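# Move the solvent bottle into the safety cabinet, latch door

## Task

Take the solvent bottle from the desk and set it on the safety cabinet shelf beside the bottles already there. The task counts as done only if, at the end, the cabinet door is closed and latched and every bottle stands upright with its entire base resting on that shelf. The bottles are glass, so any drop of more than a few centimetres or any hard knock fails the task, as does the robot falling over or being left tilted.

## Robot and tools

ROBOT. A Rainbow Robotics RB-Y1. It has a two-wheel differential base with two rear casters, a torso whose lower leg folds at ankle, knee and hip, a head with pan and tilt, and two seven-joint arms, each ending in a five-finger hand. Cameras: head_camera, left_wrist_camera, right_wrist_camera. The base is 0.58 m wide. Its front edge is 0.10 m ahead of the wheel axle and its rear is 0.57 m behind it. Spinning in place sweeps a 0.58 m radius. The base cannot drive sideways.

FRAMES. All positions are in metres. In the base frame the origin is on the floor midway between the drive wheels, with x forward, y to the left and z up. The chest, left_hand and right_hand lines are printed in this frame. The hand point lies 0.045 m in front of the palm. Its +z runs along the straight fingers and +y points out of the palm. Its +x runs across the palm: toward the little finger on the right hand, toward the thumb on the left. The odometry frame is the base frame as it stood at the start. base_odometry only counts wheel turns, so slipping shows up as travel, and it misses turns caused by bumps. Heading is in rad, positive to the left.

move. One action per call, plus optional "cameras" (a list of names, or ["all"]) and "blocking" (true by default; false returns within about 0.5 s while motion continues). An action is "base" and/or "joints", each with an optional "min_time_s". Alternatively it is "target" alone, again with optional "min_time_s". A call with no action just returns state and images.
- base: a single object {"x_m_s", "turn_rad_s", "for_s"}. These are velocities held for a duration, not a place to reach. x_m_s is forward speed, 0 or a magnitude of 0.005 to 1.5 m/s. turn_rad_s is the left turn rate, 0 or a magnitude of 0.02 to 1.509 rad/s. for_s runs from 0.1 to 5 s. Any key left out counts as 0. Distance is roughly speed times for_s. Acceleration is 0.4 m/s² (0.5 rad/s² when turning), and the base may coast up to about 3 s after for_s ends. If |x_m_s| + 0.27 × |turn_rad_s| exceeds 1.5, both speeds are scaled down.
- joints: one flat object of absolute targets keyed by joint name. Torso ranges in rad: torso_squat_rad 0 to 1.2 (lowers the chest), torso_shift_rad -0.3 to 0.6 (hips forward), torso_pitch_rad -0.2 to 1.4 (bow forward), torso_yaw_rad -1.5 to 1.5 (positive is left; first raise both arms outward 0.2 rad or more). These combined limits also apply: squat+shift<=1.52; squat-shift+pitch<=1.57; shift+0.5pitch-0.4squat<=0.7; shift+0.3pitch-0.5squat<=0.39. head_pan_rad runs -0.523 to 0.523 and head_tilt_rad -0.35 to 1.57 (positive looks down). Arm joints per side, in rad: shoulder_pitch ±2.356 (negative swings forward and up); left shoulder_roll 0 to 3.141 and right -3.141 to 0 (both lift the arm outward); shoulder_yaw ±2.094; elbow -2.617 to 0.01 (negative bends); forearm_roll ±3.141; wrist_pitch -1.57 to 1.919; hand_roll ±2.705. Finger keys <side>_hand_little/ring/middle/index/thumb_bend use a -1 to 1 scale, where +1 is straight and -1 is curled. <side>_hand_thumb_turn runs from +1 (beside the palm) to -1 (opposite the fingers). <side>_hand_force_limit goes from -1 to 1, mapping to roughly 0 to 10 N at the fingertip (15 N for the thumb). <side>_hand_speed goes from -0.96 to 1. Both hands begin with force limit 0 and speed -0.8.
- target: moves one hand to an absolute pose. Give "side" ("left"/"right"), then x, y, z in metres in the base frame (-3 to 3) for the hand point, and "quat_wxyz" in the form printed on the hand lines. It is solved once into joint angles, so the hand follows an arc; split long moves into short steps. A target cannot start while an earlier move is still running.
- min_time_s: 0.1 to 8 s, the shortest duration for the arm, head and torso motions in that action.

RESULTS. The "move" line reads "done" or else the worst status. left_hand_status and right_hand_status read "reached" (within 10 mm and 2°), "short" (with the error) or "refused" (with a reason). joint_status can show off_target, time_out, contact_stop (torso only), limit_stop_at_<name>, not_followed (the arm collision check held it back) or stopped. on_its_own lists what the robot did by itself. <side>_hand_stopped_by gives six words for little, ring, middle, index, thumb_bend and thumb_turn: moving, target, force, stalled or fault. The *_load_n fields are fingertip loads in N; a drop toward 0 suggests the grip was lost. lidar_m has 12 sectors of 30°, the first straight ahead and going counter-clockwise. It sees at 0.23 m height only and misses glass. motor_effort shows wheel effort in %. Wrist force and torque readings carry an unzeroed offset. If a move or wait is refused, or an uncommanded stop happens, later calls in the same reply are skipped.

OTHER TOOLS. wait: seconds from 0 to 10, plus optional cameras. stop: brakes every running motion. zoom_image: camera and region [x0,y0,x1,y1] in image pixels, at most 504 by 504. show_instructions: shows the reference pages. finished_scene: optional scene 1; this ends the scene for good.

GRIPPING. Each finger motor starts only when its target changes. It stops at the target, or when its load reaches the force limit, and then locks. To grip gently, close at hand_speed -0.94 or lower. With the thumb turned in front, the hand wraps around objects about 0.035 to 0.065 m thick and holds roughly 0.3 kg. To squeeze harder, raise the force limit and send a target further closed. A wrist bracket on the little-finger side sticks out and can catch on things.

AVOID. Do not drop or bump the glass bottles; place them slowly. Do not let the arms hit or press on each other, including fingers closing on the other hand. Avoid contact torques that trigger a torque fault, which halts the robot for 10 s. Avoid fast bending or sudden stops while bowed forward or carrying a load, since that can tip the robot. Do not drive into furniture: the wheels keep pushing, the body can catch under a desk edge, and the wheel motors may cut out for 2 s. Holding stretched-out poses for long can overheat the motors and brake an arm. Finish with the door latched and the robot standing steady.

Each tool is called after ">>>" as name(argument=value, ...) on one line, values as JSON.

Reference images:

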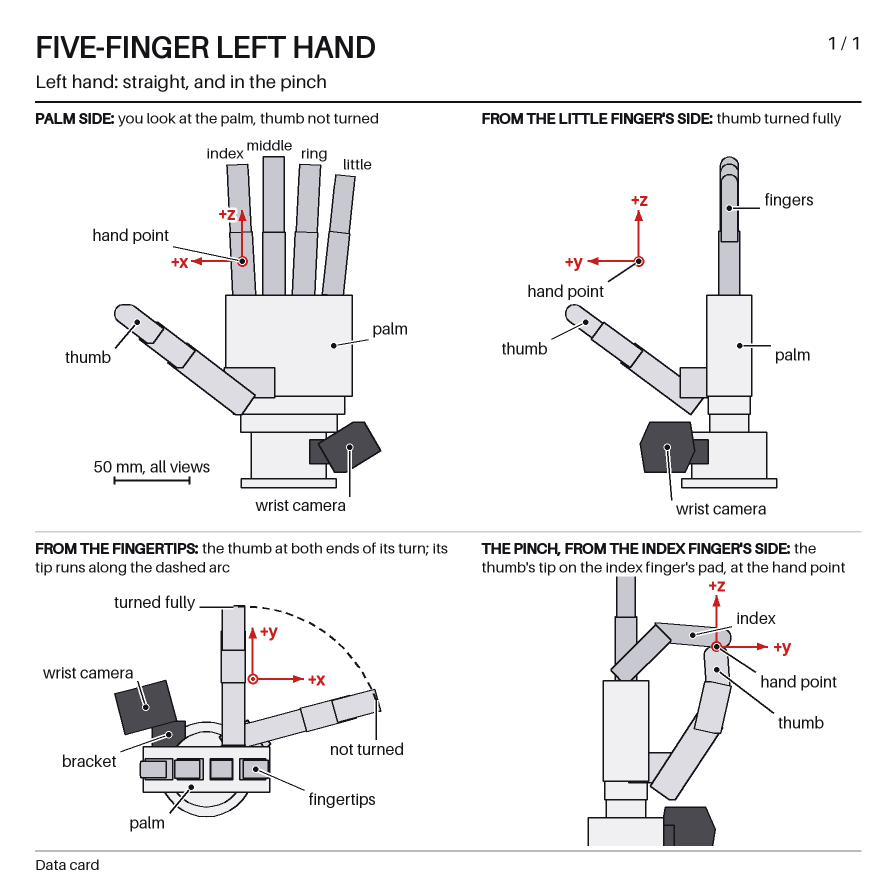

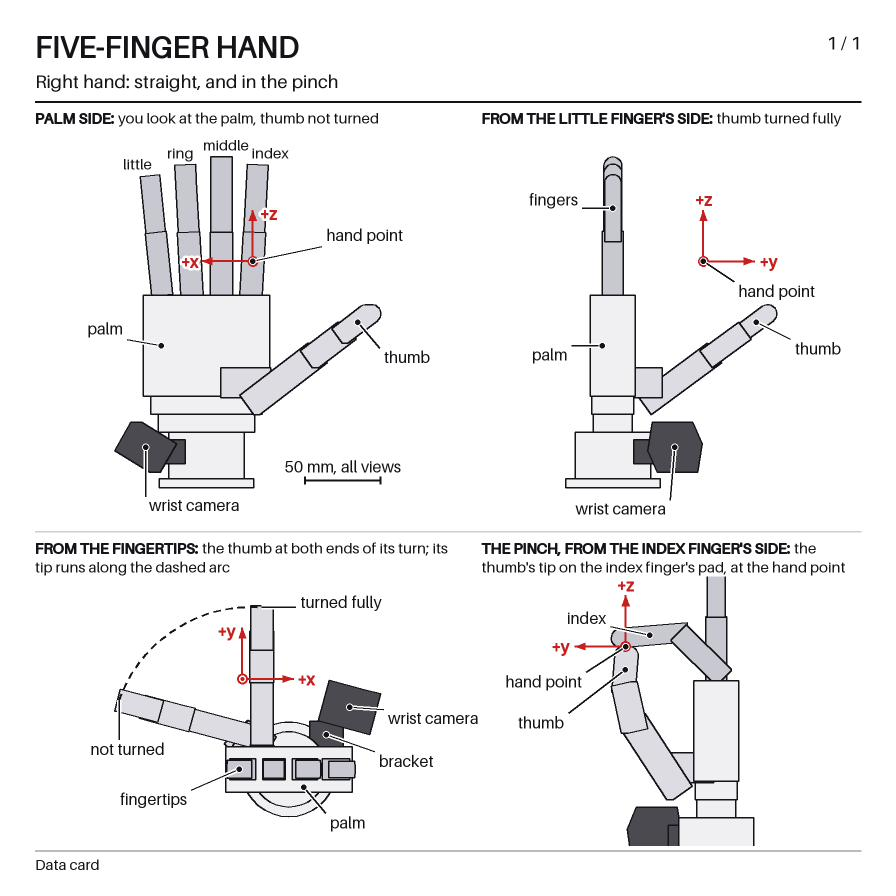

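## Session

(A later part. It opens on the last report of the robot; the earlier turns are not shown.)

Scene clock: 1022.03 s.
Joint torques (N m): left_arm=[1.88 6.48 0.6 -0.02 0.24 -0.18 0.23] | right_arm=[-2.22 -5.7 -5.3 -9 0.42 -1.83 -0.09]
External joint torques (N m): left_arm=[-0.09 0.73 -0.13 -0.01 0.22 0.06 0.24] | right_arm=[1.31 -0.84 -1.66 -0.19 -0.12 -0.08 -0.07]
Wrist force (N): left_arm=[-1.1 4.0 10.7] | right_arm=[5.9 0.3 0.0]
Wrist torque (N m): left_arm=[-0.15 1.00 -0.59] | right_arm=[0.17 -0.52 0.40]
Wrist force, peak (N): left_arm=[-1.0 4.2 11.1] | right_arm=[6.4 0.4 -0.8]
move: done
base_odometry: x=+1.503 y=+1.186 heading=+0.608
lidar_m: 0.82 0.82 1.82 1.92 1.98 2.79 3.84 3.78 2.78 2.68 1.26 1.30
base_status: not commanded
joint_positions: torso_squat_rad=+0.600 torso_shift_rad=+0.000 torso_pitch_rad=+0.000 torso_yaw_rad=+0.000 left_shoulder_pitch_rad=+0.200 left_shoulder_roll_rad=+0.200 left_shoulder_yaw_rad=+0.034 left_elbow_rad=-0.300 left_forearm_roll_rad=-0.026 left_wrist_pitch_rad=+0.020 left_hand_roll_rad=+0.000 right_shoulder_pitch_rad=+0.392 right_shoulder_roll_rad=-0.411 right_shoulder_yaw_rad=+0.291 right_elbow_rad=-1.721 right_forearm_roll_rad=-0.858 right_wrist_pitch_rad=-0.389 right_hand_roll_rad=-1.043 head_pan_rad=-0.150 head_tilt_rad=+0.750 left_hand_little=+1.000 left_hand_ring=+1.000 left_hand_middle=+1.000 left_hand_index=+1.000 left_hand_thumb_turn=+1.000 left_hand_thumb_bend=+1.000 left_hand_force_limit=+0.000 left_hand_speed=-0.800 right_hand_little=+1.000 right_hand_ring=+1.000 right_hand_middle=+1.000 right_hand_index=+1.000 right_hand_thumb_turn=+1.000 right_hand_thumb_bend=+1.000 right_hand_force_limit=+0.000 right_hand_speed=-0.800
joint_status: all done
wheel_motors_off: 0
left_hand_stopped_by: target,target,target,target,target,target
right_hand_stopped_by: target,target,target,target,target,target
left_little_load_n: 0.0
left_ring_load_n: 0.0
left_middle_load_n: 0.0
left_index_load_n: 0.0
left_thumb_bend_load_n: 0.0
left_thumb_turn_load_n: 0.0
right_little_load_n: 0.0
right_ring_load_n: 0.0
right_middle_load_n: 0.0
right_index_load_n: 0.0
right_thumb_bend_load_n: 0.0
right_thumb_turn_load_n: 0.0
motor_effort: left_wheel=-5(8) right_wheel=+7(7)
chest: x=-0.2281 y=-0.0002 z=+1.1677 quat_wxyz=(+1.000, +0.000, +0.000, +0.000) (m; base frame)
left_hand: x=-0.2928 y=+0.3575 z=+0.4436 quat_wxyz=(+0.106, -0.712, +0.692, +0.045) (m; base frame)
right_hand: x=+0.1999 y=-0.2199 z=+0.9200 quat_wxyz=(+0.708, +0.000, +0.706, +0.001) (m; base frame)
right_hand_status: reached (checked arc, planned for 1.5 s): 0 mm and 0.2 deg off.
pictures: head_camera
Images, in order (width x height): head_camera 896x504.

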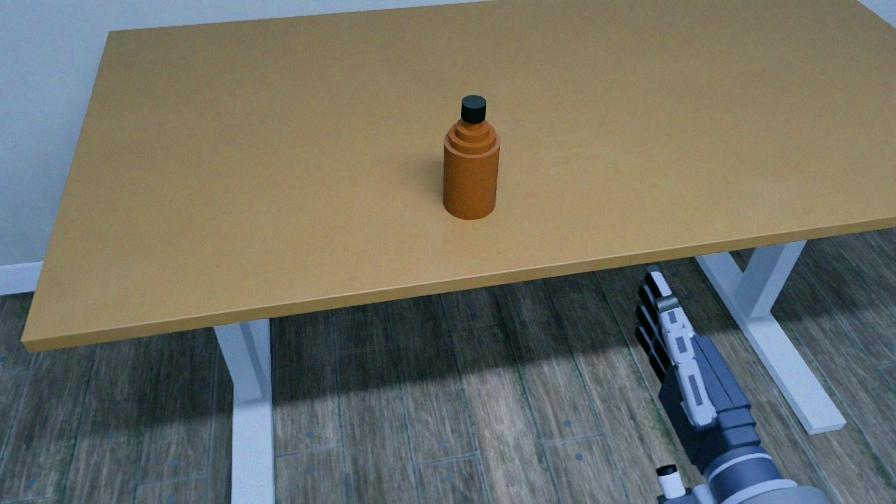

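>>> move(base={"x_m_s": 0.15, "for_s": 1.0}, cameras=[])

>>> move(target={"side": "right", "x": 0.34, "y": -0.21, "z": 0.83, "quat_wxyz": [0.7071, 0, 0.7071, 0]}, min_time_s=2, cameras=["head_camera", "right_wrist_camera"])

>>> zoom_image(camera="head_camera", region=[350, 100, 650, 400])

Scene clock: 1037.13 s.
Joint torques (N m): left_arm=[1.37 6.65 0.94 -0.19 0.28 -0.24 0.23] | right_arm=[-3.44 -5.52 -4.9 -8.8 0.56 -1.84 -0.14]
External joint torques (N m): left_arm=[-0.61 0.9 0.21 -0.18 0.27 0.01 0.23] | right_arm=[0.08 -0.66 -1.27 0.02 0.02 -0.09 -0.12]
Wrist force (N): left_arm=[-1.1 4.1 10.6] | right_arm=[6.1 0.4 -0.6]
Wrist torque (N m): left_arm=[-0.11 1.02 -0.61] | right_arm=[0.23 -0.52 0.42]
Wrist force, peak (N): left_arm=[-1.2 4.0 11.3] | right_arm=[6.4 -0.1 -0.4]
move: done
base_odometry: x=+1.627 y=+1.272 heading=+0.608
lidar_m: 1.10 0.67 1.60 1.91 2.00 2.78 4.00 3.77 2.78 2.69 1.17 1.14
base_status: done (sent for 1 of 1 s)
joint_positions: torso_squat_rad=+0.600 torso_shift_rad=+0.000 torso_pitch_rad=+0.000 torso_yaw_rad=+0.000 left_shoulder_pitch_rad=+0.200 left_shoulder_roll_rad=+0.200 left_shoulder_yaw_rad=+0.034 left_elbow_rad=-0.300 left_forearm_roll_rad=-0.026 left_wrist_pitch_rad=+0.020 left_hand_roll_rad=+0.000 right_shoulder_pitch_rad=+0.392 right_shoulder_roll_rad=-0.411 right_shoulder_yaw_rad=+0.291 right_elbow_rad=-1.721 right_forearm_roll_rad=-0.858 right_wrist_pitch_rad=-0.389 right_hand_roll_rad=-1.043 head_pan_rad=-0.150 head_tilt_rad=+0.750 left_hand_little=+1.000 left_hand_ring=+1.000 left_hand_middle=+1.000 left_hand_index=+1.000 left_hand_thumb_turn=+1.000 left_hand_thumb_bend=+1.000 left_hand_force_limit=+0.000 left_hand_speed=-0.800 right_hand_little=+1.000 right_hand_ring=+1.000 right_hand_middle=+1.000 right_hand_index=+1.000 right_hand_thumb_turn=+1.000 right_hand_thumb_bend=+1.000 right_hand_force_limit=+0.000 right_hand_speed=-0.800
joint_status: not commanded
wheel_motors_off: 0
left_hand_stopped_by: target,target,target,target,target,target
right_hand_stopped_by: target,target,target,target,target,target
left_little_load_n: 0.0
left_ring_load_n: 0.0
left_middle_load_n: 0.0
left_index_load_n: 0.0
left_thumb_bend_load_n: 0.0
left_thumb_turn_load_n: 0.0
right_little_load_n: 0.0
right_ring_load_n: 0.0
right_middle_load_n: 0.0
right_index_load_n: 0.0
right_thumb_bend_load_n: 0.0
right_thumb_turn_load_n: 0.0
motor_effort: left_wheel=-7(17) right_wheel=+7(29)
chest: x=-0.2279 y=-0.0002 z=+1.1677 quat_wxyz=(+1.000, +0.000, +0.000, +0.000) (m; base frame)
left_hand: x=-0.2929 y=+0.3575 z=+0.4436 quat_wxyz=(+0.106, -0.712, +0.692, +0.045) (m; base frame)
right_hand: x=+0.2000 y=-0.2199 z=+0.9199 quat_wxyz=(+0.708, +0.000, +0.707, +0.001) (m; base frame)
pictures: none
No camera images: "cameras" was empty.

Scene clock: 1048.57 s.
Joint torques (N m): left_arm=[1.79 6.7 0.56 0.02 0.21 -0.13 0.14] | right_arm=[9.36 -1.89 3.02 8.99 -0.98 9.5 -0.05]
External joint torques (N m): left_arm=[-0.15 0.98 -0.16 0.04 0.2 0.12 0.15] | right_arm=[20.98 3.93 5.46 14.79 -1.32 11.5 -0.03]
External joint torques when the fault began: right_arm=[29.57 6.58 8.37 27.98 -2.75 21.62 -1.02]
Wrist force (N): left_arm=[-0.8 4.0 10.9] | right_arm=[-31.4 -1.0 -5.6]
Wrist torque (N m): left_arm=[-0.15 0.96 -0.59] | right_arm=[0.57 -2.09 -1.88]
Wrist force, peak (N): left_arm=[-1.0 4.5 11.2] | right_arm=[-67.9 2.7 -29.0]
move: torque_fault
TORQUE FAULT: right_wrist_pitch_rad reached its load limit. The robot stopped for 10 seconds, dropped its targets and accepts commands again. The stop added 9.0 s to the call.
base_odometry: x=+1.627 y=+1.272 heading=+0.608
lidar_m: 1.10 0.66 1.60 1.91 2.00 2.78 3.99 3.78 2.79 2.69 1.17 1.14
base_status: not commanded
joint_positions: torso_squat_rad=+0.600 torso_shift_rad=-0.001 torso_pitch_rad=-0.001 torso_yaw_rad=+0.000 left_shoulder_pitch_rad=+0.200 left_shoulder_roll_rad=+0.200 left_shoulder_yaw_rad=+0.034 left_elbow_rad=-0.300 left_forearm_roll_rad=-0.026 left_wrist_pitch_rad=+0.020 left_hand_roll_rad=+0.000 right_shoulder_pitch_rad=-0.211 right_shoulder_roll_rad=-0.293 right_shoulder_yaw_rad=+0.426 right_elbow_rad=-0.663 right_forearm_roll_rad=-0.743 right_wrist_pitch_rad=-0.698 right_hand_roll_rad=-1.377 head_pan_rad=-0.150 head_tilt_rad=+0.750 left_hand_little=+1.000 left_hand_ring=+1.000 left_hand_middle=+1.000 left_hand_index=+1.000 left_hand_thumb_turn=+1.000 left_hand_thumb_bend=+1.000 left_hand_force_limit=+0.000 left_hand_speed=-0.800 right_hand_little=+1.000 right_hand_ring=+1.000 right_hand_middle=+1.000 right_hand_index=+1.000 right_hand_thumb_turn=+1.000 right_hand_thumb_bend=+1.000 right_hand_force_limit=+0.000 right_hand_speed=-0.800
joint_status: right_shoulder_pitch_rad torque_fault (moved -0.603 of -0.809); right_shoulder_roll_rad torque_fault (moved +0.118 of +0.173); right_shoulder_yaw_rad torque_fault (moved +0.135 of +0.198); right_elbow_rad torque_fault (moved +1.058 of +1.323); right_forearm_roll_rad torque_fault (moved +0.115 of +0.165); right_wrist_pitch_rad torque_fault (moved -0.309 of -0.432); right_hand_roll_rad torque_fault (moved -0.334 of -0.478)
wheel_motors_off: 0
left_hand_stopped_by: target,target,target,target,target,target
right_hand_stopped_by: target,target,target,target,target,target
left_little_load_n: 0.0
left_ring_load_n: 0.0
left_middle_load_n: 0.0
left_index_load_n: 0.0
left_thumb_bend_load_n: 0.0
left_thumb_turn_load_n: 0.0
right_little_load_n: 0.0
right_ring_load_n: 0.0
right_middle_load_n: 0.0
right_index_load_n: 0.0
right_thumb_bend_load_n: -0.5
right_thumb_turn_load_n: 0.0
on_its_own: right_shoulder_pitch_rad is held at -0.206, not at your -0.417, since a torque_fault; right_shoulder_roll_rad is held at -0.292, not at your -0.238, since a torque_fault; right_shoulder_yaw_rad is held at +0.427, not at your +0.489, since a torque_fault; right_elbow_rad is held at -0.659, not at your -0.398, since a torque_fault; right_forearm_roll_rad is held at -0.743, not at your -0.693, since a torque_fault; right_wrist_pitch_rad is held at -0.695, not at your -0.821, since a torque_fault; right_hand_roll_rad is held at -1.377, not at your -1.521, since a torque_fault
motor_effort: left_wheel=-7(10) right_wheel=+9(14)
chest: x=-0.2287 y=+0.0001 z=+1.1676 quat_wxyz=(+1.000, +0.000, -0.001, +0.000) (m; base frame)
left_hand: x=-0.2925 y=+0.3573 z=+0.4432 quat_wxyz=(+0.106, -0.712, +0.692, +0.045) (m; base frame)
right_hand: x=+0.3028 y=-0.2414 z=+0.7966 quat_wxyz=(+0.674, +0.015, +0.738, -0.030) (m; base frame)
right_hand_status: short (checked arc, planned for 2.0 s): torque_fault, 59 mm and 6.5 deg off.
pictures: head_camera, right_wrist_camera
Images, in order (width x height): head_camera 896x504, right_wrist_camera 504x504.

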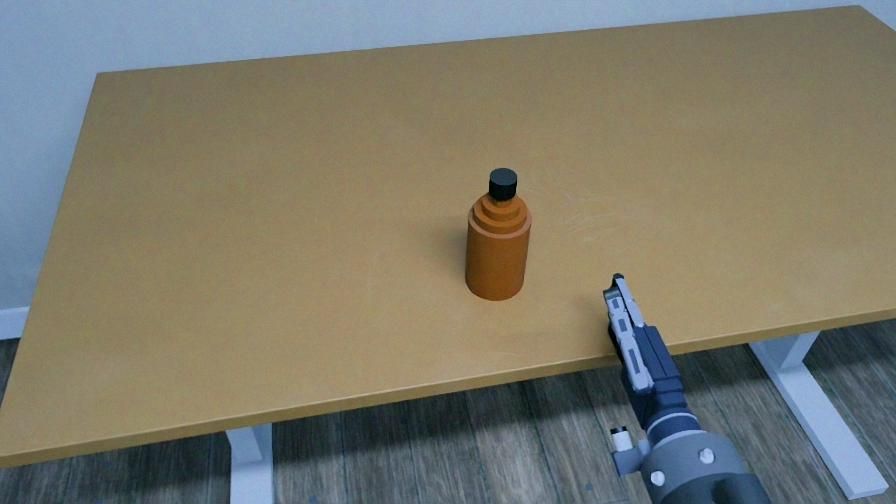

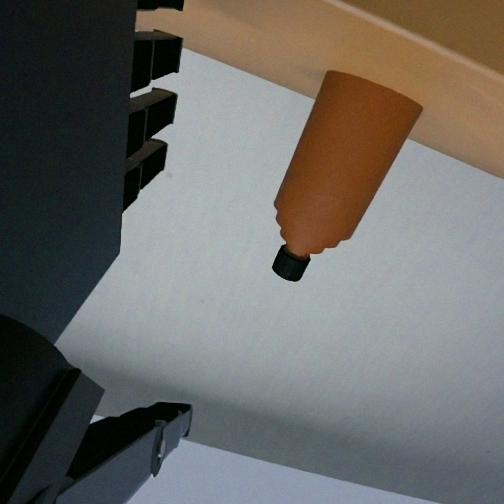

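Scaled by 1.680.

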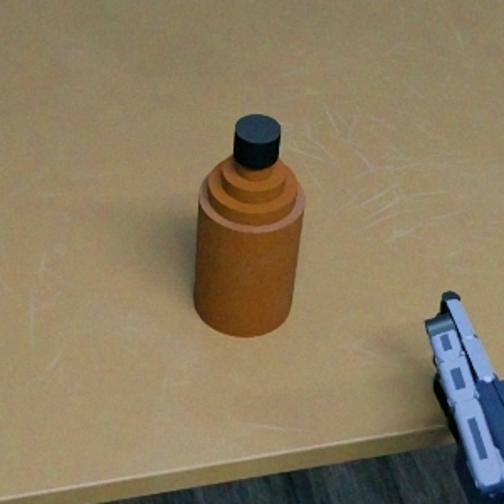

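>>> move(target={"side": "right", "x": 0.27, "y": -0.23, "z": 0.88, "quat_wxyz": [0.7071, 0, 0.7071, 0]}, min_time_s=1.5, cameras=[])

>>> move(target={"side": "right", "x": 0.34, "y": -0.22, "z": 0.87, "quat_wxyz": [0.7071, 0, 0.7071, 0]}, min_time_s=1.5, cameras=["head_camera", "right_wrist_camera"])

>>> zoom_image(camera="head_camera", region=[400, 100, 700, 400])

Scene clock: 1061.30 s.
Joint torques (N m): left_arm=[1.73 6.41 0.7 -0.3 0.29 -0.34 0.11] | right_arm=[-7.87 -6.81 -4.97 -8.23 0.31 -1.98 -0.13]
External joint torques (N m): left_arm=[-0.24 0.67 -0.03 -0.29 0.27 -0.09 0.12] | right_arm=[0.47 -0.78 -0.96 -0.35 -0.17 -0.07 -0.11]
Wrist force (N): left_arm=[-0.9 4.0 11.0] | right_arm=[5.9 -1.5 -1.1]
Wrist torque (N m): left_arm=[-0.15 0.98 -0.59] | right_arm=[-0.04 -0.49 0.32]
Wrist force, peak (N): left_arm=[-0.7 4.5 11.3] | right_arm=[-56.9 7.0 8.4]
move: done
base_odometry: x=+1.627 y=+1.272 heading=+0.608
lidar_m: 1.11 0.67 1.60 1.91 1.99 2.78 3.99 3.78 2.79 2.69 1.17 1.15
base_status: not commanded
joint_positions: torso_squat_rad=+0.600 torso_shift_rad=+0.000 torso_pitch_rad=+0.000 torso_yaw_rad=+0.000 left_shoulder_pitch_rad=+0.200 left_shoulder_roll_rad=+0.200 left_shoulder_yaw_rad=+0.034 left_elbow_rad=-0.300 left_forearm_roll_rad=-0.026 left_wrist_pitch_rad=+0.020 left_hand_roll_rad=+0.000 right_shoulder_pitch_rad=+0.077 right_shoulder_roll_rad=-0.406 right_shoulder_yaw_rad=+0.347 right_elbow_rad=-1.284 right_forearm_roll_rad=-0.779 right_wrist_pitch_rad=-0.506 right_hand_roll_rad=-1.236 head_pan_rad=-0.150 head_tilt_rad=+0.750 left_hand_little=+1.000 left_hand_ring=+1.000 left_hand_middle=+1.000 left_hand_index=+1.000 left_hand_thumb_turn=+1.000 left_hand_thumb_bend=+1.000 left_hand_force_limit=+0.000 left_hand_speed=-0.800 right_hand_little=+1.000 right_hand_ring=+1.000 right_hand_middle=+1.000 right_hand_index=+1.000 right_hand_thumb_turn=+1.000 right_hand_thumb_bend=+1.000 right_hand_force_limit=+0.000 right_hand_speed=-0.800
joint_status: all done
wheel_motors_off: 0
left_hand_stopped_by: target,target,target,target,target,target
right_hand_stopped_by: target,target,target,target,target,target
left_little_load_n: 0.0
left_ring_load_n: 0.0
left_middle_load_n: 0.0
left_index_load_n: 0.0
left_thumb_bend_load_n: 0.0
left_thumb_turn_load_n: 0.0
right_little_load_n: 0.0
right_ring_load_n: 0.0
right_middle_load_n: 0.0
right_index_load_n: 0.0
right_thumb_bend_load_n: 0.0
right_thumb_turn_load_n: 0.0
motor_effort: left_wheel=-7(9) right_wheel=+6(9)
chest: x=-0.2282 y=-0.0001 z=+1.1676 quat_wxyz=(+1.000, +0.000, +0.000, +0.000) (m; base frame)
left_hand: x=-0.2928 y=+0.3574 z=+0.4435 quat_wxyz=(+0.106, -0.712, +0.692, +0.045) (m; base frame)
right_hand: x=+0.2698 y=-0.2299 z=+0.8796 quat_wxyz=(+0.709, -0.001, +0.705, +0.003) (m; base frame)
right_hand_status: reached (checked arc, planned for 1.5 s): 0 mm and 0.5 deg off.
pictures: none
No camera images: "cameras" was empty.

Scene clock: 1063.13 s.
Joint torques (N m): left_arm=[1.46 6.48 0.98 -0.13 0.23 -0.18 0.19] | right_arm=[-14.57 -5.6 -2.46 -6.66 0.82 -2.69 -0.6]
External joint torques (N m): left_arm=[-0.51 0.74 0.25 -0.12 0.22 0.06 0.2] | right_arm=[-1.71 0.49 0.99 0.7 0.4 -0.73 -0.58]
Wrist force (N): left_arm=[-1.0 3.9 10.6] | right_arm=[5.8 -1.5 -1.2]
Wrist torque (N m): left_arm=[-0.15 0.99 -0.59] | right_arm=[-0.07 -0.44 0.16]
Wrist force, peak (N): left_arm=[-0.8 4.3 11.3] | right_arm=[6.2 -2.2 -1.0]
move: done
base_odometry: x=+1.627 y=+1.272 heading=+0.608
lidar_m: 1.11 0.66 1.59 1.91 2.00 2.78 4.01 3.79 2.78 2.70 1.17 1.15
base_status: not commanded
joint_positions: torso_squat_rad=+0.600 torso_shift_rad=+0.000 torso_pitch_rad=+0.000 torso_yaw_rad=+0.000 left_shoulder_pitch_rad=+0.200 left_shoulder_roll_rad=+0.200 left_shoulder_yaw_rad=+0.034 left_elbow_rad=-0.300 left_forearm_roll_rad=-0.026 left_wrist_pitch_rad=+0.020 left_hand_roll_rad=+0.000 right_shoulder_pitch_rad=-0.205 right_shoulder_roll_rad=-0.342 right_shoulder_yaw_rad=+0.373 right_elbow_rad=-0.930 right_forearm_roll_rad=-0.760 right_wrist_pitch_rad=-0.546 right_hand_roll_rad=-1.309 head_pan_rad=-0.150 head_tilt_rad=+0.750 left_hand_little=+1.000 left_hand_ring=+1.000 left_hand_middle=+1.000 left_hand_index=+1.000 left_hand_thumb_turn=+1.000 left_hand_thumb_bend=+1.000 left_hand_force_limit=+0.000 left_hand_speed=-0.800 right_hand_little=+1.000 right_hand_ring=+1.000 right_hand_middle=+1.000 right_hand_index=+1.000 right_hand_thumb_turn=+1.000 right_hand_thumb_bend=+1.000 right_hand_force_limit=+0.000 right_hand_speed=-0.800
joint_status: all done
wheel_motors_off: 0
left_hand_stopped_by: target,target,target,target,target,target
right_hand_stopped_by: target,target,target,target,target,target
left_little_load_n: 0.0
left_ring_load_n: 0.0
left_middle_load_n: 0.0
left_index_load_n: 0.0
left_thumb_bend_load_n: 0.0
left_thumb_turn_load_n: 0.0
right_little_load_n: -0.5
right_ring_load_n: 0.0
right_middle_load_n: 0.0
right_index_load_n: 0.0
right_thumb_bend_load_n: 0.0
right_thumb_turn_load_n: 0.0
motor_effort: left_wheel=-9(9) right_wheel=+6(6)
chest: x=-0.2282 y=-0.0001 z=+1.1676 quat_wxyz=(+1.000, +0.000, +0.000, +0.000) (m; base frame)
left_hand: x=-0.2928 y=+0.3574 z=+0.4435 quat_wxyz=(+0.106, -0.712, +0.692, +0.045) (m; base frame)
right_hand: x=+0.3397 y=-0.2204 z=+0.8704 quat_wxyz=(+0.705, +0.000, +0.709, -0.002) (m; base frame)
right_hand_status: reached (checked arc, planned for 1.5 s): 1 mm and 0.3 deg off.
pictures: head_camera, right_wrist_camera
Images, in order (width x height): head_camera 896x504, right_wrist_camera 504x504.

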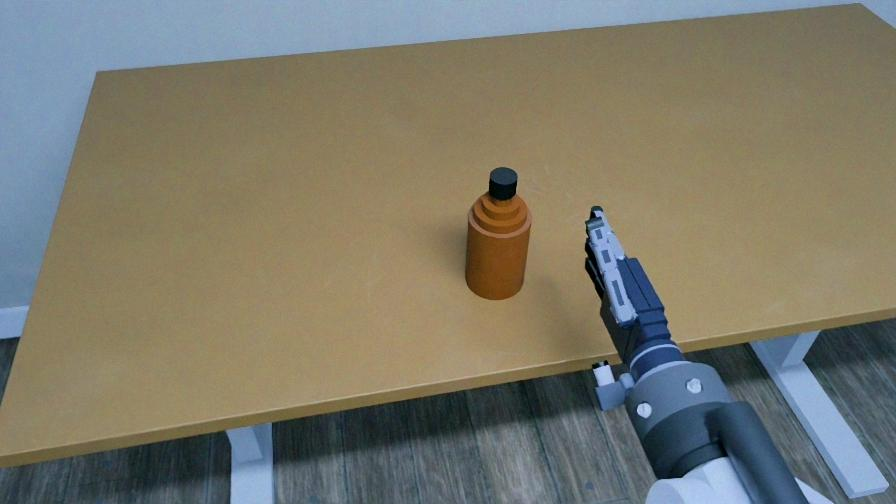

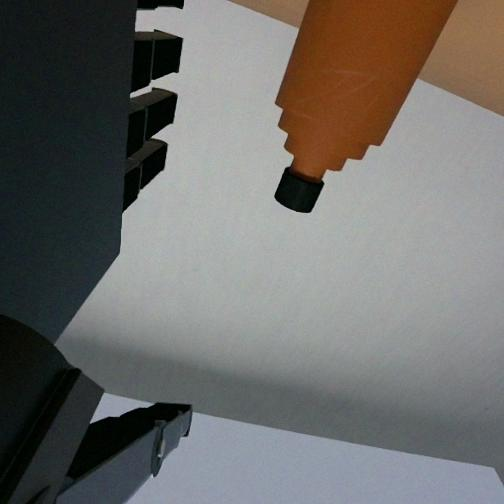

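Scaled by 1.680.

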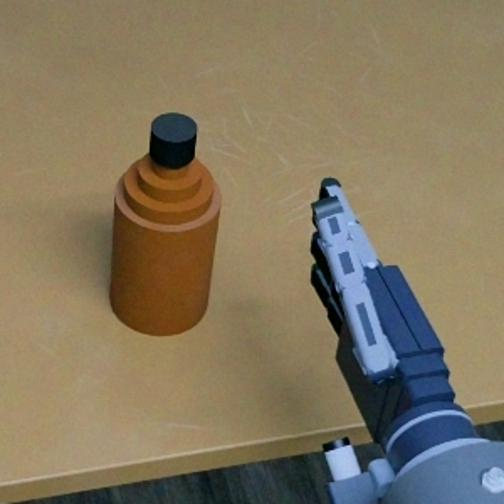

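>>> move(target={"side": "right", "x": 0.37, "y": -0.215, "z": 0.845, "quat_wxyz": [0.7071, 0, 0.7071, 0]}, min_time_s=1, cameras=[])

>>> move(target={"side": "right", "x": 0.42, "y": -0.21, "z": 0.835, "quat_wxyz": [0.7071, 0, 0.7071, 0]}, min_time_s=1.5, cameras=["head_camera", "right_wrist_camera"])

>>> zoom_image(camera="head_camera", region=[400, 100, 700, 400])

Scene clock: 1109.63 s.
Joint torques (N m): left_arm=[1.63 6.75 0.93 0.13 0.3 -0.28 0.12] | right_arm=[-16.31 -6.21 -0.39 -4.1 0.25 -2.17 -0.16]
External joint torques (N m): left_arm=[-0.34 1.01 0.2 0.14 0.29 -0.03 0.12] | right_arm=[-0.01 -0.13 0.94 0.76 0.15 -0.14 -0.14]
Wrist force (N): left_arm=[-1.2 4.3 10.5] | right_arm=[5.5 -1.5 -0.9]
Wrist torque (N m): left_arm=[-0.07 1.03 -0.62] | right_arm=[-0.13 -0.41 0.18]
Wrist force, peak (N): left_arm=[-1.2 4.4 11.1] | right_arm=[6.8 -2.2 -0.7]
move: done
base_odometry: x=+1.627 y=+1.272 heading=+0.608
lidar_m: 1.11 0.67 1.59 1.91 2.00 2.78 3.98 3.78 2.78 2.69 1.18 1.14
base_status: not commanded
joint_positions: torso_squat_rad=+0.600 torso_shift_rad=+0.000 torso_pitch_rad=+0.000 torso_yaw_rad=+0.000 left_shoulder_pitch_rad=+0.200 left_shoulder_roll_rad=+0.200 left_shoulder_yaw_rad=+0.034 left_elbow_rad=-0.300 left_forearm_roll_rad=-0.026 left_wrist_pitch_rad=+0.020 left_hand_roll_rad=+0.000 right_shoulder_pitch_rad=-0.537 right_shoulder_roll_rad=-0.229 right_shoulder_yaw_rad=+0.488 right_elbow_rad=-0.267 right_forearm_roll_rad=-0.684 right_wrist_pitch_rad=-0.795 right_hand_roll_rad=-1.577 head_pan_rad=-0.150 head_tilt_rad=+0.750 left_hand_little=+1.000 left_hand_ring=+1.000 left_hand_middle=+1.000 left_hand_index=+1.000 left_hand_thumb_turn=+1.000 left_hand_thumb_bend=+1.000 left_hand_force_limit=+0.000 left_hand_speed=-0.800 right_hand_little=+1.000 right_hand_ring=+1.000 right_hand_middle=+1.000 right_hand_index=+1.000 right_hand_thumb_turn=+1.000 right_hand_thumb_bend=+1.000 right_hand_force_limit=+0.000 right_hand_speed=-0.800
joint_status: all done
wheel_motors_off: 0
left_hand_stopped_by: target,target,target,target,target,target
right_hand_stopped_by: target,target,target,target,target,target
left_little_load_n: 0.0
left_ring_load_n: 0.0
left_middle_load_n: 0.0
left_index_load_n: 0.0
left_thumb_bend_load_n: 0.0
left_thumb_turn_load_n: 0.0
right_little_load_n: 0.0
right_ring_load_n: 0.0
right_middle_load_n: 0.0
right_index_load_n: 0.0
right_thumb_bend_load_n: 0.0
right_thumb_turn_load_n: 0.0
motor_effort: left_wheel=-7(8) right_wheel=+7(7)
chest: x=-0.2282 y=-0.0001 z=+1.1676 quat_wxyz=(+1.000, +0.000, +0.000, +0.000) (m; base frame)
left_hand: x=-0.2928 y=+0.3575 z=+0.4435 quat_wxyz=(+0.106, -0.712, +0.692, +0.045) (m; base frame)
right_hand: x=+0.3697 y=-0.2150 z=+0.8455 quat_wxyz=(+0.699, +0.001, +0.716, -0.004) (m; base frame)
right_hand_status: reached (checked arc, as near as the solve gets, planned for 1.0 s): 1 mm and 1.4 deg off.
pictures: none
No camera images: "cameras" was empty.

Scene clock: 1111.47 s.
Joint torques (N m): left_arm=[1.69 6.87 1.02 -0.03 0.17 -0.08 0.26] | right_arm=[-20.8 -4.95 -2.99 -5.12 0.1 -1.76 -0.08]
External joint torques (N m): left_arm=[-0.28 1.13 0.29 -0.02 0.16 0.16 0.27] | right_arm=[-2.32 1.32 -1.84 0.68 -0.15 0.23 -0.06]
Wrist force (N): left_arm=[-0.8 4.1 10.5] | right_arm=[5.7 -1.1 0.4]
Wrist torque (N m): left_arm=[-0.11 0.94 -0.58] | right_arm=[-0.13 -0.46 0.38]
Wrist force, peak (N): left_arm=[-1.0 4.3 11.0] | right_arm=[6.3 -1.3 0.1]
move: short
base_odometry: x=+1.627 y=+1.272 heading=+0.608
lidar_m: 1.11 0.68 1.59 1.90 1.99 2.78 3.99 3.77 2.78 2.69 1.17 1.14
base_status: not commanded
joint_positions: torso_squat_rad=+0.600 torso_shift_rad=+0.000 torso_pitch_rad=+0.000 torso_yaw_rad=+0.000 left_shoulder_pitch_rad=+0.200 left_shoulder_roll_rad=+0.200 left_shoulder_yaw_rad=+0.034 left_elbow_rad=-0.300 left_forearm_roll_rad=-0.026 left_wrist_pitch_rad=+0.020 left_hand_roll_rad=+0.000 right_shoulder_pitch_rad=-0.652 right_shoulder_roll_rad=-0.213 right_shoulder_yaw_rad=+0.404 right_elbow_rad=-0.267 right_forearm_roll_rad=-0.763 right_wrist_pitch_rad=-0.516 right_hand_roll_rad=-1.415 head_pan_rad=-0.150 head_tilt_rad=+0.750 left_hand_little=+1.000 left_hand_ring=+1.000 left_hand_middle=+1.000 left_hand_index=+1.000 left_hand_thumb_turn=+1.000 left_hand_thumb_bend=+1.000 left_hand_force_limit=+0.000 left_hand_speed=-0.800 right_hand_little=+1.000 right_hand_ring=+1.000 right_hand_middle=+1.000 right_hand_index=+1.000 right_hand_thumb_turn=+1.000 right_hand_thumb_bend=+1.000 right_hand_force_limit=+0.000 right_hand_speed=-0.800
joint_status: all done
wheel_motors_off: 0
left_hand_stopped_by: target,target,target,target,target,target
right_hand_stopped_by: target,target,target,target,target,target
left_little_load_n: 0.0
left_ring_load_n: 0.0
left_middle_load_n: 0.0
left_index_load_n: 0.0
left_thumb_bend_load_n: 0.0
left_thumb_turn_load_n: 0.0
right_little_load_n: 0.0
right_ring_load_n: 0.0
right_middle_load_n: 0.0
right_index_load_n: 0.0
right_thumb_bend_load_n: 0.0
right_thumb_turn_load_n: 0.0
motor_effort: left_wheel=-8(9) right_wheel=+7(8)
chest: x=-0.2282 y=-0.0001 z=+1.1676 quat_wxyz=(+1.000, +0.000, +0.000, +0.000) (m; base frame)
left_hand: x=-0.2928 y=+0.3575 z=+0.4435 quat_wxyz=(+0.106, -0.712, +0.692, +0.045) (m; base frame)
right_hand: x=+0.4192 y=-0.2101 z=+0.8355 quat_wxyz=(+0.637, +0.005, +0.771, -0.031) (m; base frame)
right_hand_status: short (checked arc, as near as the solve gets, planned for 1.5 s): 1 mm and 11.4 deg off. The place is met; only the turn is off.
pictures: head_camera, right_wrist_camera
Images, in order (width x height): head_camera 896x504, right_wrist_camera 504x504.

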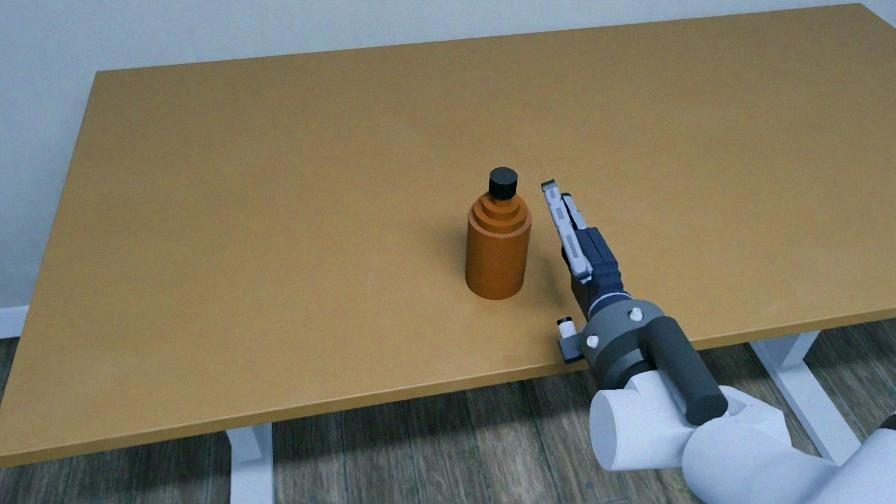

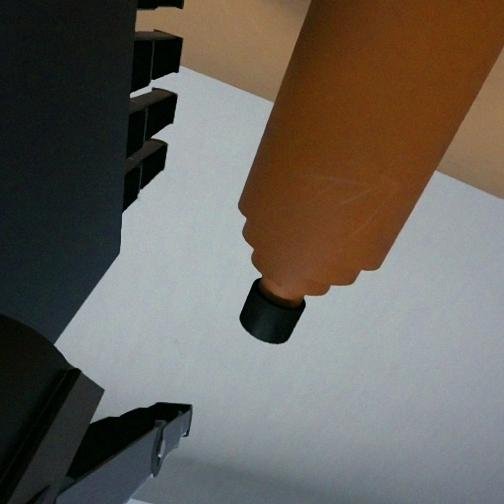

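Scaled by 1.680.

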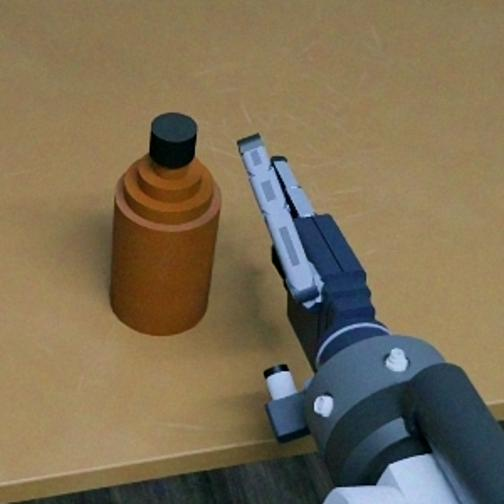

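>>> move(target={"side": "right", "x": 0.33, "y": -0.23, "z": 0.87, "quat_wxyz": [0.7071, 0, 0.7071, 0]}, min_time_s=1.5, cameras=[])

>>> move(target={"side": "right", "x": 0.23, "y": -0.23, "z": 0.88, "quat_wxyz": [0.7071, 0, 0.7071, 0]}, min_time_s=1.5, cameras=[])

>>> move(base={"x_m_s": 0.12, "for_s": 1.0}, cameras=["head_camera", "right_wrist_camera"])

Scene clock: 1126.70 s.
Joint torques (N m): left_arm=[1.67 6.88 0.58 -0.06 0.15 -0.18 0.15] | right_arm=[-11.88 -6.78 -4.96 -7.49 0.75 -2.52 -0.02]
External joint torques (N m): left_arm=[-0.3 1.13 -0.15 -0.06 0.14 0.06 0.16] | right_arm=[0.48 -0.23 -1.31 -0.3 0.37 -0.54 0]
Wrist force (N): left_arm=[-1.3 4.0 10.9] | right_arm=[5.2 -1.8 -1.9]
Wrist torque (N m): left_arm=[-0.14 1.05 -0.61] | right_arm=[-0.06 -0.32 0.26]
Wrist force, peak (N): left_arm=[-1.0 4.3 11.3] | right_arm=[6.5 -1.8 -0.5]
move: done
base_odometry: x=+1.627 y=+1.272 heading=+0.608
lidar_m: 1.10 0.67 1.59 1.90 2.00 2.78 3.98 3.79 2.78 2.69 1.18 1.15
base_status: not commanded
joint_positions: torso_squat_rad=+0.600 torso_shift_rad=+0.000 torso_pitch_rad=+0.000 torso_yaw_rad=+0.000 left_shoulder_pitch_rad=+0.200 left_shoulder_roll_rad=+0.200 left_shoulder_yaw_rad=+0.034 left_elbow_rad=-0.300 left_forearm_roll_rad=-0.026 left_wrist_pitch_rad=+0.020 left_hand_roll_rad=+0.000 right_shoulder_pitch_rad=-0.179 right_shoulder_roll_rad=-0.368 right_shoulder_yaw_rad=+0.381 right_elbow_rad=-0.941 right_forearm_roll_rad=-0.733 right_wrist_pitch_rad=-0.569 right_hand_roll_rad=-1.358 head_pan_rad=-0.150 head_tilt_rad=+0.750 left_hand_little=+1.000 left_hand_ring=+1.000 left_hand_middle=+1.000 left_hand_index=+1.000 left_hand_thumb_turn=+1.000 left_hand_thumb_bend=+1.000 left_hand_force_limit=+0.000 left_hand_speed=-0.800 right_hand_little=+1.000 right_hand_ring=+1.000 right_hand_middle=+1.000 right_hand_index=+1.000 right_hand_thumb_turn=+1.000 right_hand_thumb_bend=+1.000 right_hand_force_limit=+0.000 right_hand_speed=-0.800
joint_status: all done
wheel_motors_off: 0
left_hand_stopped_by: target,target,target,target,target,target
right_hand_stopped_by: target,target,target,target,target,target
left_little_load_n: 0.0
left_ring_load_n: 0.0
left_middle_load_n: 0.0
left_index_load_n: 0.0
left_thumb_bend_load_n: 0.0
left_thumb_turn_load_n: 0.0
right_little_load_n: 0.0
right_ring_load_n: 0.0
right_middle_load_n: 0.0
right_index_load_n: 0.0
right_thumb_bend_load_n: 0.0
right_thumb_turn_load_n: 0.0
motor_effort: left_wheel=-7(8) right_wheel=+7(8)
chest: x=-0.2282 y=-0.0001 z=+1.1676 quat_wxyz=(+1.000, +0.000, +0.000, +0.000) (m; base frame)
left_hand: x=-0.2928 y=+0.3575 z=+0.4435 quat_wxyz=(+0.106, -0.712, +0.692, +0.045) (m; base frame)
right_hand: x=+0.3298 y=-0.2299 z=+0.8701 quat_wxyz=(+0.709, -0.001, +0.705, +0.002) (m; base frame)
right_hand_status: reached (checked arc, planned for 1.5 s): 0 mm and 0.4 deg off.
pictures: none
No camera images: "cameras" was empty.

Scene clock: 1128.53 s.
Joint torques (N m): left_arm=[1.77 6.68 0.97 -0.22 0.23 -0.21 0.13] | right_arm=[-5.39 -6.47 -5.68 -7.99 0.43 -1.9 -0.22]
External joint torques (N m): left_arm=[-0.2 0.93 0.24 -0.21 0.21 0.04 0.14] | right_arm=[0.59 -0.66 -1.74 -0.08 -0.08 0.01 -0.2]
Wrist force (N): left_arm=[-1.2 4.0 10.6] | right_arm=[5.7 -1.4 -1.0]
Wrist torque (N m): left_arm=[-0.12 1.03 -0.61] | right_arm=[-0.04 -0.46 0.33]
Wrist force, peak (N): left_arm=[-1.1 4.0 11.2] | right_arm=[6.3 -1.5 -1.1]
move: done
base_odometry: x=+1.627 y=+1.272 heading=+0.608
lidar_m: 1.11 0.67 1.59 1.91 2.01 2.78 4.00 3.79 2.79 2.69 1.17 1.15
base_status: not commanded
joint_positions: torso_squat_rad=+0.600 torso_shift_rad=+0.000 torso_pitch_rad=+0.000 torso_yaw_rad=+0.000 left_shoulder_pitch_rad=+0.200 left_shoulder_roll_rad=+0.200 left_shoulder_yaw_rad=+0.034 left_elbow_rad=-0.300 left_forearm_roll_rad=-0.026 left_wrist_pitch_rad=+0.020 left_hand_roll_rad=+0.000 right_shoulder_pitch_rad=+0.209 right_shoulder_roll_rad=-0.426 right_shoulder_yaw_rad=+0.355 right_elbow_rad=-1.407 right_forearm_roll_rad=-0.768 right_wrist_pitch_rad=-0.531 right_hand_roll_rad=-1.220 head_pan_rad=-0.150 head_tilt_rad=+0.750 left_hand_little=+1.000 left_hand_ring=+1.000 left_hand_middle=+1.000 left_hand_index=+1.000 left_hand_thumb_turn=+1.000 left_hand_thumb_bend=+1.000 left_hand_force_limit=+0.000 left_hand_speed=-0.800 right_hand_little=+1.000 right_hand_ring=+1.000 right_hand_middle=+1.000 right_hand_index=+1.000 right_hand_thumb_turn=+1.000 right_hand_thumb_bend=+1.000 right_hand_force_limit=+0.000 right_hand_speed=-0.800
joint_status: all done
wheel_motors_off: 0
left_hand_stopped_by: target,target,target,target,target,target
right_hand_stopped_by: target,target,target,target,target,target
left_little_load_n: 0.0
left_ring_load_n: 0.0
left_middle_load_n: 0.0
left_index_load_n: 0.0
left_thumb_bend_load_n: 0.0
left_thumb_turn_load_n: 0.0
right_little_load_n: 0.0
right_ring_load_n: 0.0
right_middle_load_n: 0.0
right_index_load_n: 0.0
right_thumb_bend_load_n: 0.0
right_thumb_turn_load_n: 0.0
motor_effort: left_wheel=-7(9) right_wheel=+7(8)
chest: x=-0.2282 y=-0.0001 z=+1.1676 quat_wxyz=(+1.000, +0.000, +0.000, +0.000) (m; base frame)
left_hand: x=-0.2928 y=+0.3575 z=+0.4435 quat_wxyz=(+0.106, -0.712, +0.692, +0.045) (m; base frame)
right_hand: x=+0.2298 y=-0.2296 z=+0.8805 quat_wxyz=(+0.711, -0.002, +0.703, +0.003) (m; base frame)
right_hand_status: reached (checked arc, planned for 1.5 s): 1 mm and 0.7 deg off.
pictures: none
No camera images: "cameras" was empty.

Scene clock: 1130.63 s.
Joint torques (N m): left_arm=[1.31 6.69 0.71 -0.1 0.25 -0.16 0.2] | right_arm=[-5.26 -6.38 -5.99 -7.82 0.43 -1.92 -0.12]
External joint torques (N m): left_arm=[-0.67 0.95 -0.02 -0.09 0.23 0.08 0.2] | right_arm=[0.72 -0.58 -2.05 0.08 -0.08 -0.02 -0.1]
Wrist force (N): left_arm=[-1.3 4.0 11.0] | right_arm=[5.9 -1.4 -0.6]
Wrist torque (N m): left_arm=[-0.15 1.05 -0.61] | right_arm=[-0.04 -0.47 0.35]
Wrist force, peak (N): left_arm=[-1.2 4.3 11.3] | right_arm=[6.0 -2.2 -1.2]
move: done
base_odometry: x=+1.725 y=+1.340 heading=+0.607
lidar_m: 0.98 0.56 1.42 1.90 1.99 2.78 4.11 3.79 2.78 2.69 1.11 1.02
base_status: done (sent for 1 of 1 s)
joint_positions: torso_squat_rad=+0.600 torso_shift_rad=+0.000 torso_pitch_rad=+0.000 torso_yaw_rad=+0.000 left_shoulder_pitch_rad=+0.200 left_shoulder_roll_rad=+0.200 left_shoulder_yaw_rad=+0.034 left_elbow_rad=-0.300 left_forearm_roll_rad=-0.026 left_wrist_pitch_rad=+0.020 left_hand_roll_rad=+0.000 right_shoulder_pitch_rad=+0.209 right_shoulder_roll_rad=-0.426 right_shoulder_yaw_rad=+0.355 right_elbow_rad=-1.407 right_forearm_roll_rad=-0.768 right_wrist_pitch_rad=-0.531 right_hand_roll_rad=-1.220 head_pan_rad=-0.150 head_tilt_rad=+0.750 left_hand_little=+1.000 left_hand_ring=+1.000 left_hand_middle=+1.000 left_hand_index=+1.000 left_hand_thumb_turn=+1.000 left_hand_thumb_bend=+1.000 left_hand_force_limit=+0.000 left_hand_speed=-0.800 right_hand_little=+1.000 right_hand_ring=+1.000 right_hand_middle=+1.000 right_hand_index=+1.000 right_hand_thumb_turn=+1.000 right_hand_thumb_bend=+1.000 right_hand_force_limit=+0.000 right_hand_speed=-0.800
joint_status: not commanded
wheel_motors_off: 0
left_hand_stopped_by: target,target,target,target,target,target
right_hand_stopped_by: target,target,target,target,target,target
left_little_load_n: 0.0
left_ring_load_n: 0.0
left_middle_load_n: 0.0
left_index_load_n: 0.0
left_thumb_bend_load_n: 0.0
left_thumb_turn_load_n: 0.0
right_little_load_n: 0.0
right_ring_load_n: 0.0
right_middle_load_n: 0.0
right_index_load_n: 0.0
right_thumb_bend_load_n: 0.0
right_thumb_turn_load_n: 0.0
motor_effort: left_wheel=-7(16) right_wheel=+8(29)
chest: x=-0.2280 y=-0.0001 z=+1.1677 quat_wxyz=(+1.000, +0.000, +0.000, +0.000) (m; base frame)
left_hand: x=-0.2929 y=+0.3575 z=+0.4436 quat_wxyz=(+0.106, -0.712, +0.692, +0.045) (m; base frame)
right_hand: x=+0.2298 y=-0.2296 z=+0.8804 quat_wxyz=(+0.711, -0.002, +0.704, +0.003) (m; base frame)
pictures: head_camera, right_wrist_camera
Images, in order (width x height): head_camera 896x504, right_wrist_camera 504x504.

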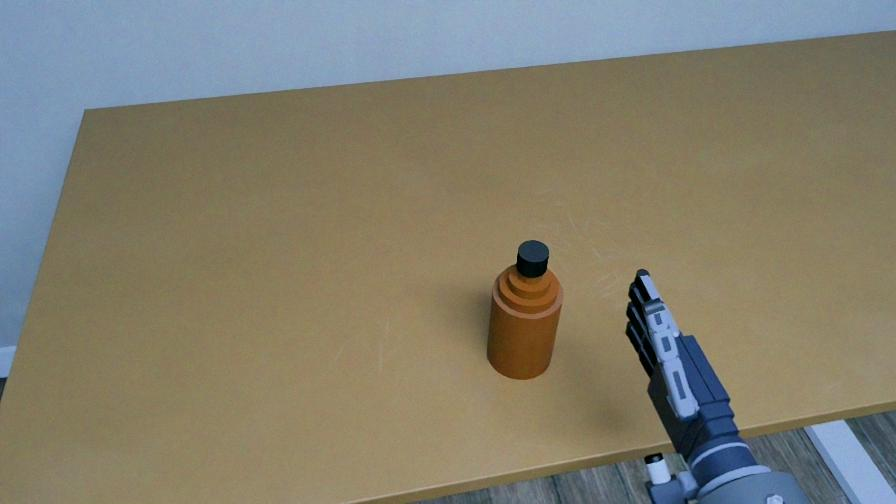

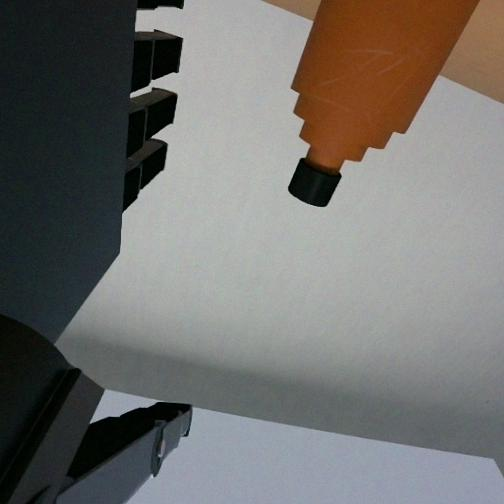

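>>> move(target={"side": "right", "x": 0.27, "y": -0.222, "z": 0.845, "quat_wxyz": [0.7071, 0, 0.7071, 0]}, min_time_s=1, cameras=[])

>>> move(target={"side": "right", "x": 0.31, "y": -0.215, "z": 0.838, "quat_wxyz": [0.7071, 0, 0.7071, 0]}, min_time_s=1.5, cameras=["head_camera", "right_wrist_camera"])

>>> zoom_image(camera="head_camera", region=[400, 150, 700, 450])

Scene clock: 1147.57 s.
Joint torques (N m): left_arm=[1.3 6.45 1.16 0.08 0.27 -0.17 0.21] | right_arm=[-9.48 -5.2 -1.94 -6.3 0.65 -2.41 -0.46]
External joint torques (N m): left_arm=[-0.67 0.7 0.43 0.08 0.25 0.07 0.22] | right_arm=[-0.52 0.36 1.46 0.82 0.2 -0.45 -0.44]
Wrist force (N): left_arm=[-1.0 3.8 10.6] | right_arm=[5.8 -1.8 -1.3]
Wrist torque (N m): left_arm=[-0.17 1.01 -0.59] | right_arm=[-0.09 -0.44 0.13]
Wrist force, peak (N): left_arm=[-0.8 4.2 11.3] | right_arm=[6.5 -1.8 -1.4]
move: done
base_odometry: x=+1.725 y=+1.340 heading=+0.607
lidar_m: 0.98 0.55 1.42 1.90 1.98 2.78 4.11 3.78 2.79 2.69 1.12 1.02
base_status: not commanded
joint_positions: torso_squat_rad=+0.600 torso_shift_rad=+0.000 torso_pitch_rad=+0.000 torso_yaw_rad=+0.000 left_shoulder_pitch_rad=+0.200 left_shoulder_roll_rad=+0.200 left_shoulder_yaw_rad=+0.034 left_elbow_rad=-0.300 left_forearm_roll_rad=-0.026 left_wrist_pitch_rad=+0.020 left_hand_roll_rad=+0.000 right_shoulder_pitch_rad=-0.001 right_shoulder_roll_rad=-0.362 right_shoulder_yaw_rad=+0.406 right_elbow_rad=-1.067 right_forearm_roll_rad=-0.731 right_wrist_pitch_rad=-0.634 right_hand_roll_rad=-1.307 head_pan_rad=-0.150 head_tilt_rad=+0.750 left_hand_little=+1.000 left_hand_ring=+1.000 left_hand_middle=+1.000 left_hand_index=+1.000 left_hand_thumb_turn=+1.000 left_hand_thumb_bend=+1.000 left_hand_force_limit=+0.000 left_hand_speed=-0.800 right_hand_little=+1.000 right_hand_ring=+1.000 right_hand_middle=+1.000 right_hand_index=+1.000 right_hand_thumb_turn=+1.000 right_hand_thumb_bend=+1.000 right_hand_force_limit=+0.000 right_hand_speed=-0.800
joint_status: all done
wheel_motors_off: 0
left_hand_stopped_by: target,target,target,target,target,target
right_hand_stopped_by: target,target,target,target,target,target
left_little_load_n: 0.0
left_ring_load_n: 0.0
left_middle_load_n: 0.0
left_index_load_n: 0.0
left_thumb_bend_load_n: 0.5
left_thumb_turn_load_n: 0.0
right_little_load_n: 0.0
right_ring_load_n: 0.0
right_middle_load_n: -0.5
right_index_load_n: 0.0
right_thumb_bend_load_n: 0.0
right_thumb_turn_load_n: 0.0
motor_effort: left_wheel=-8(8) right_wheel=+8(9)
chest: x=-0.2280 y=-0.0001 z=+1.1677 quat_wxyz=(+1.000, +0.000, +0.000, +0.000) (m; base frame)
left_hand: x=-0.2929 y=+0.3575 z=+0.4436 quat_wxyz=(+0.106, -0.712, +0.692, +0.045) (m; base frame)
right_hand: x=+0.2699 y=-0.2222 z=+0.8452 quat_wxyz=(+0.706, +0.000, +0.708, -0.001) (m; base frame)
right_hand_status: reached (checked arc, planned for 1.0 s): 0 mm and 0.1 deg off.
pictures: none
No camera images: "cameras" was empty.

Scene clock: 1149.40 s.
Joint torques (N m): left_arm=[1.69 6.55 0.57 -0.14 0.23 -0.23 0.09] | right_arm=[-13.26 -4.51 -1.44 -5.74 0.79 -2.79 -0.48]
External joint torques (N m): left_arm=[-0.28 0.8 -0.15 -0.14 0.22 0.01 0.09] | right_arm=[-1.47 1.01 1.45 0.77 0.42 -0.8 -0.46]
Wrist force (N): left_arm=[-1.0 4.4 10.5] | right_arm=[5.7 -1.7 -1.0]
Wrist torque (N m): left_arm=[-0.06 0.99 -0.63] | right_arm=[-0.09 -0.40 0.17]
Wrist force, peak (N): left_arm=[-0.9 3.9 11.3] | right_arm=[6.5 -1.4 -1.5]
move: done
base_odometry: x=+1.725 y=+1.340 heading=+0.607
lidar_m: 0.98 0.56 1.42 1.90 2.00 2.78 4.11 3.78 2.78 2.69 1.11 1.03
base_status: not commanded
joint_positions: torso_squat_rad=+0.600 torso_shift_rad=+0.000 torso_pitch_rad=+0.000 torso_yaw_rad=+0.000 left_shoulder_pitch_rad=+0.200 left_shoulder_roll_rad=+0.200 left_shoulder_yaw_rad=+0.034 left_elbow_rad=-0.300 left_forearm_roll_rad=-0.026 left_wrist_pitch_rad=+0.020 left_hand_roll_rad=+0.000 right_shoulder_pitch_rad=-0.189 right_shoulder_roll_rad=-0.312 right_shoulder_yaw_rad=+0.432 right_elbow_rad=-0.799 right_forearm_roll_rad=-0.712 right_wrist_pitch_rad=-0.693 right_hand_roll_rad=-1.384 head_pan_rad=-0.150 head_tilt_rad=+0.750 left_hand_little=+1.000 left_hand_ring=+1.000 left_hand_middle=+1.000 left_hand_index=+1.000 left_hand_thumb_turn=+1.000 left_hand_thumb_bend=+1.000 left_hand_force_limit=+0.000 left_hand_speed=-0.800 right_hand_little=+1.000 right_hand_ring=+1.000 right_hand_middle=+1.000 right_hand_index=+1.000 right_hand_thumb_turn=+1.000 right_hand_thumb_bend=+1.000 right_hand_force_limit=+0.000 right_hand_speed=-0.800
joint_status: all done
wheel_motors_off: 0
left_hand_stopped_by: target,target,target,target,target,target
right_hand_stopped_by: target,target,target,target,target,target
left_little_load_n: 0.0
left_ring_load_n: 0.0
left_middle_load_n: 0.0
left_index_load_n: 0.0
left_thumb_bend_load_n: 0.0
left_thumb_turn_load_n: 0.0
right_little_load_n: 0.0
right_ring_load_n: 0.0
right_middle_load_n: 0.0
right_index_load_n: 0.0
right_thumb_bend_load_n: 0.0
right_thumb_turn_load_n: 0.0
motor_effort: left_wheel=-6(10) right_wheel=+8(9)
chest: x=-0.2280 y=-0.0001 z=+1.1677 quat_wxyz=(+1.000, +0.000, +0.000, +0.000) (m; base frame)
left_hand: x=-0.2929 y=+0.3575 z=+0.4436 quat_wxyz=(+0.106, -0.712, +0.692, +0.045) (m; base frame)
right_hand: x=+0.3098 y=-0.2153 z=+0.8381 quat_wxyz=(+0.706, +0.000, +0.708, -0.001) (m; base frame)
right_hand_status: reached (checked arc, planned for 1.5 s): 0 mm and 0.1 deg off.
pictures: head_camera, right_wrist_camera
Images, in order (width x height): head_camera 896x504, right_wrist_camera 504x504.

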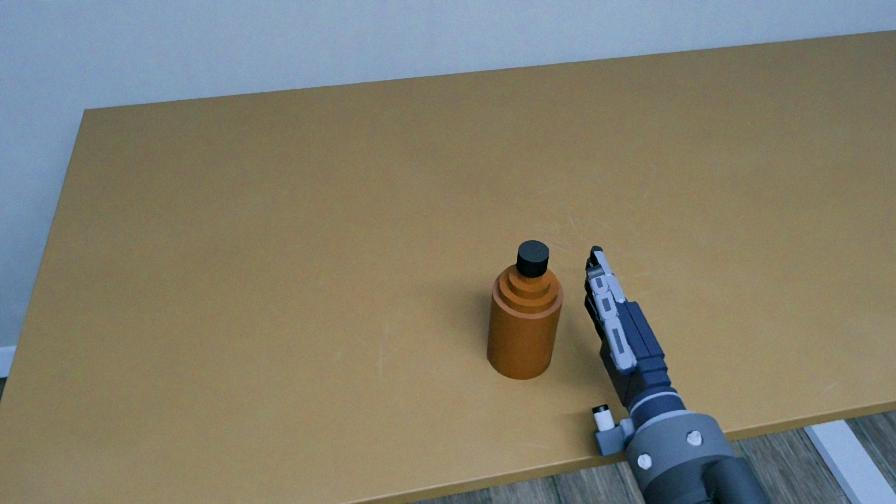

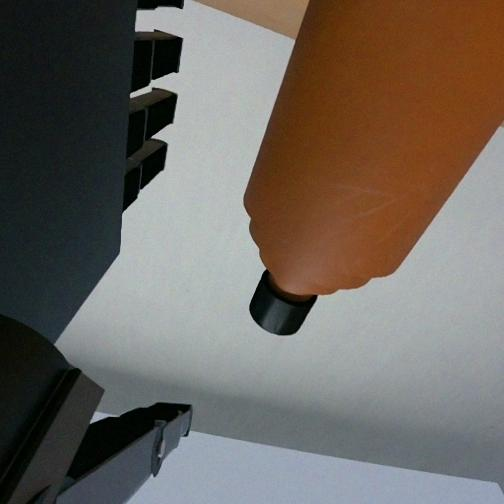

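Scaled by 1.680.

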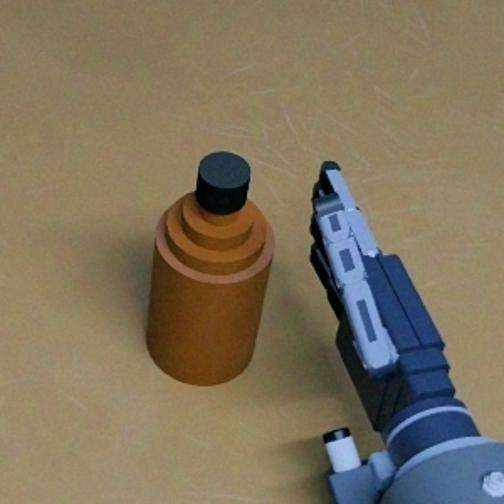

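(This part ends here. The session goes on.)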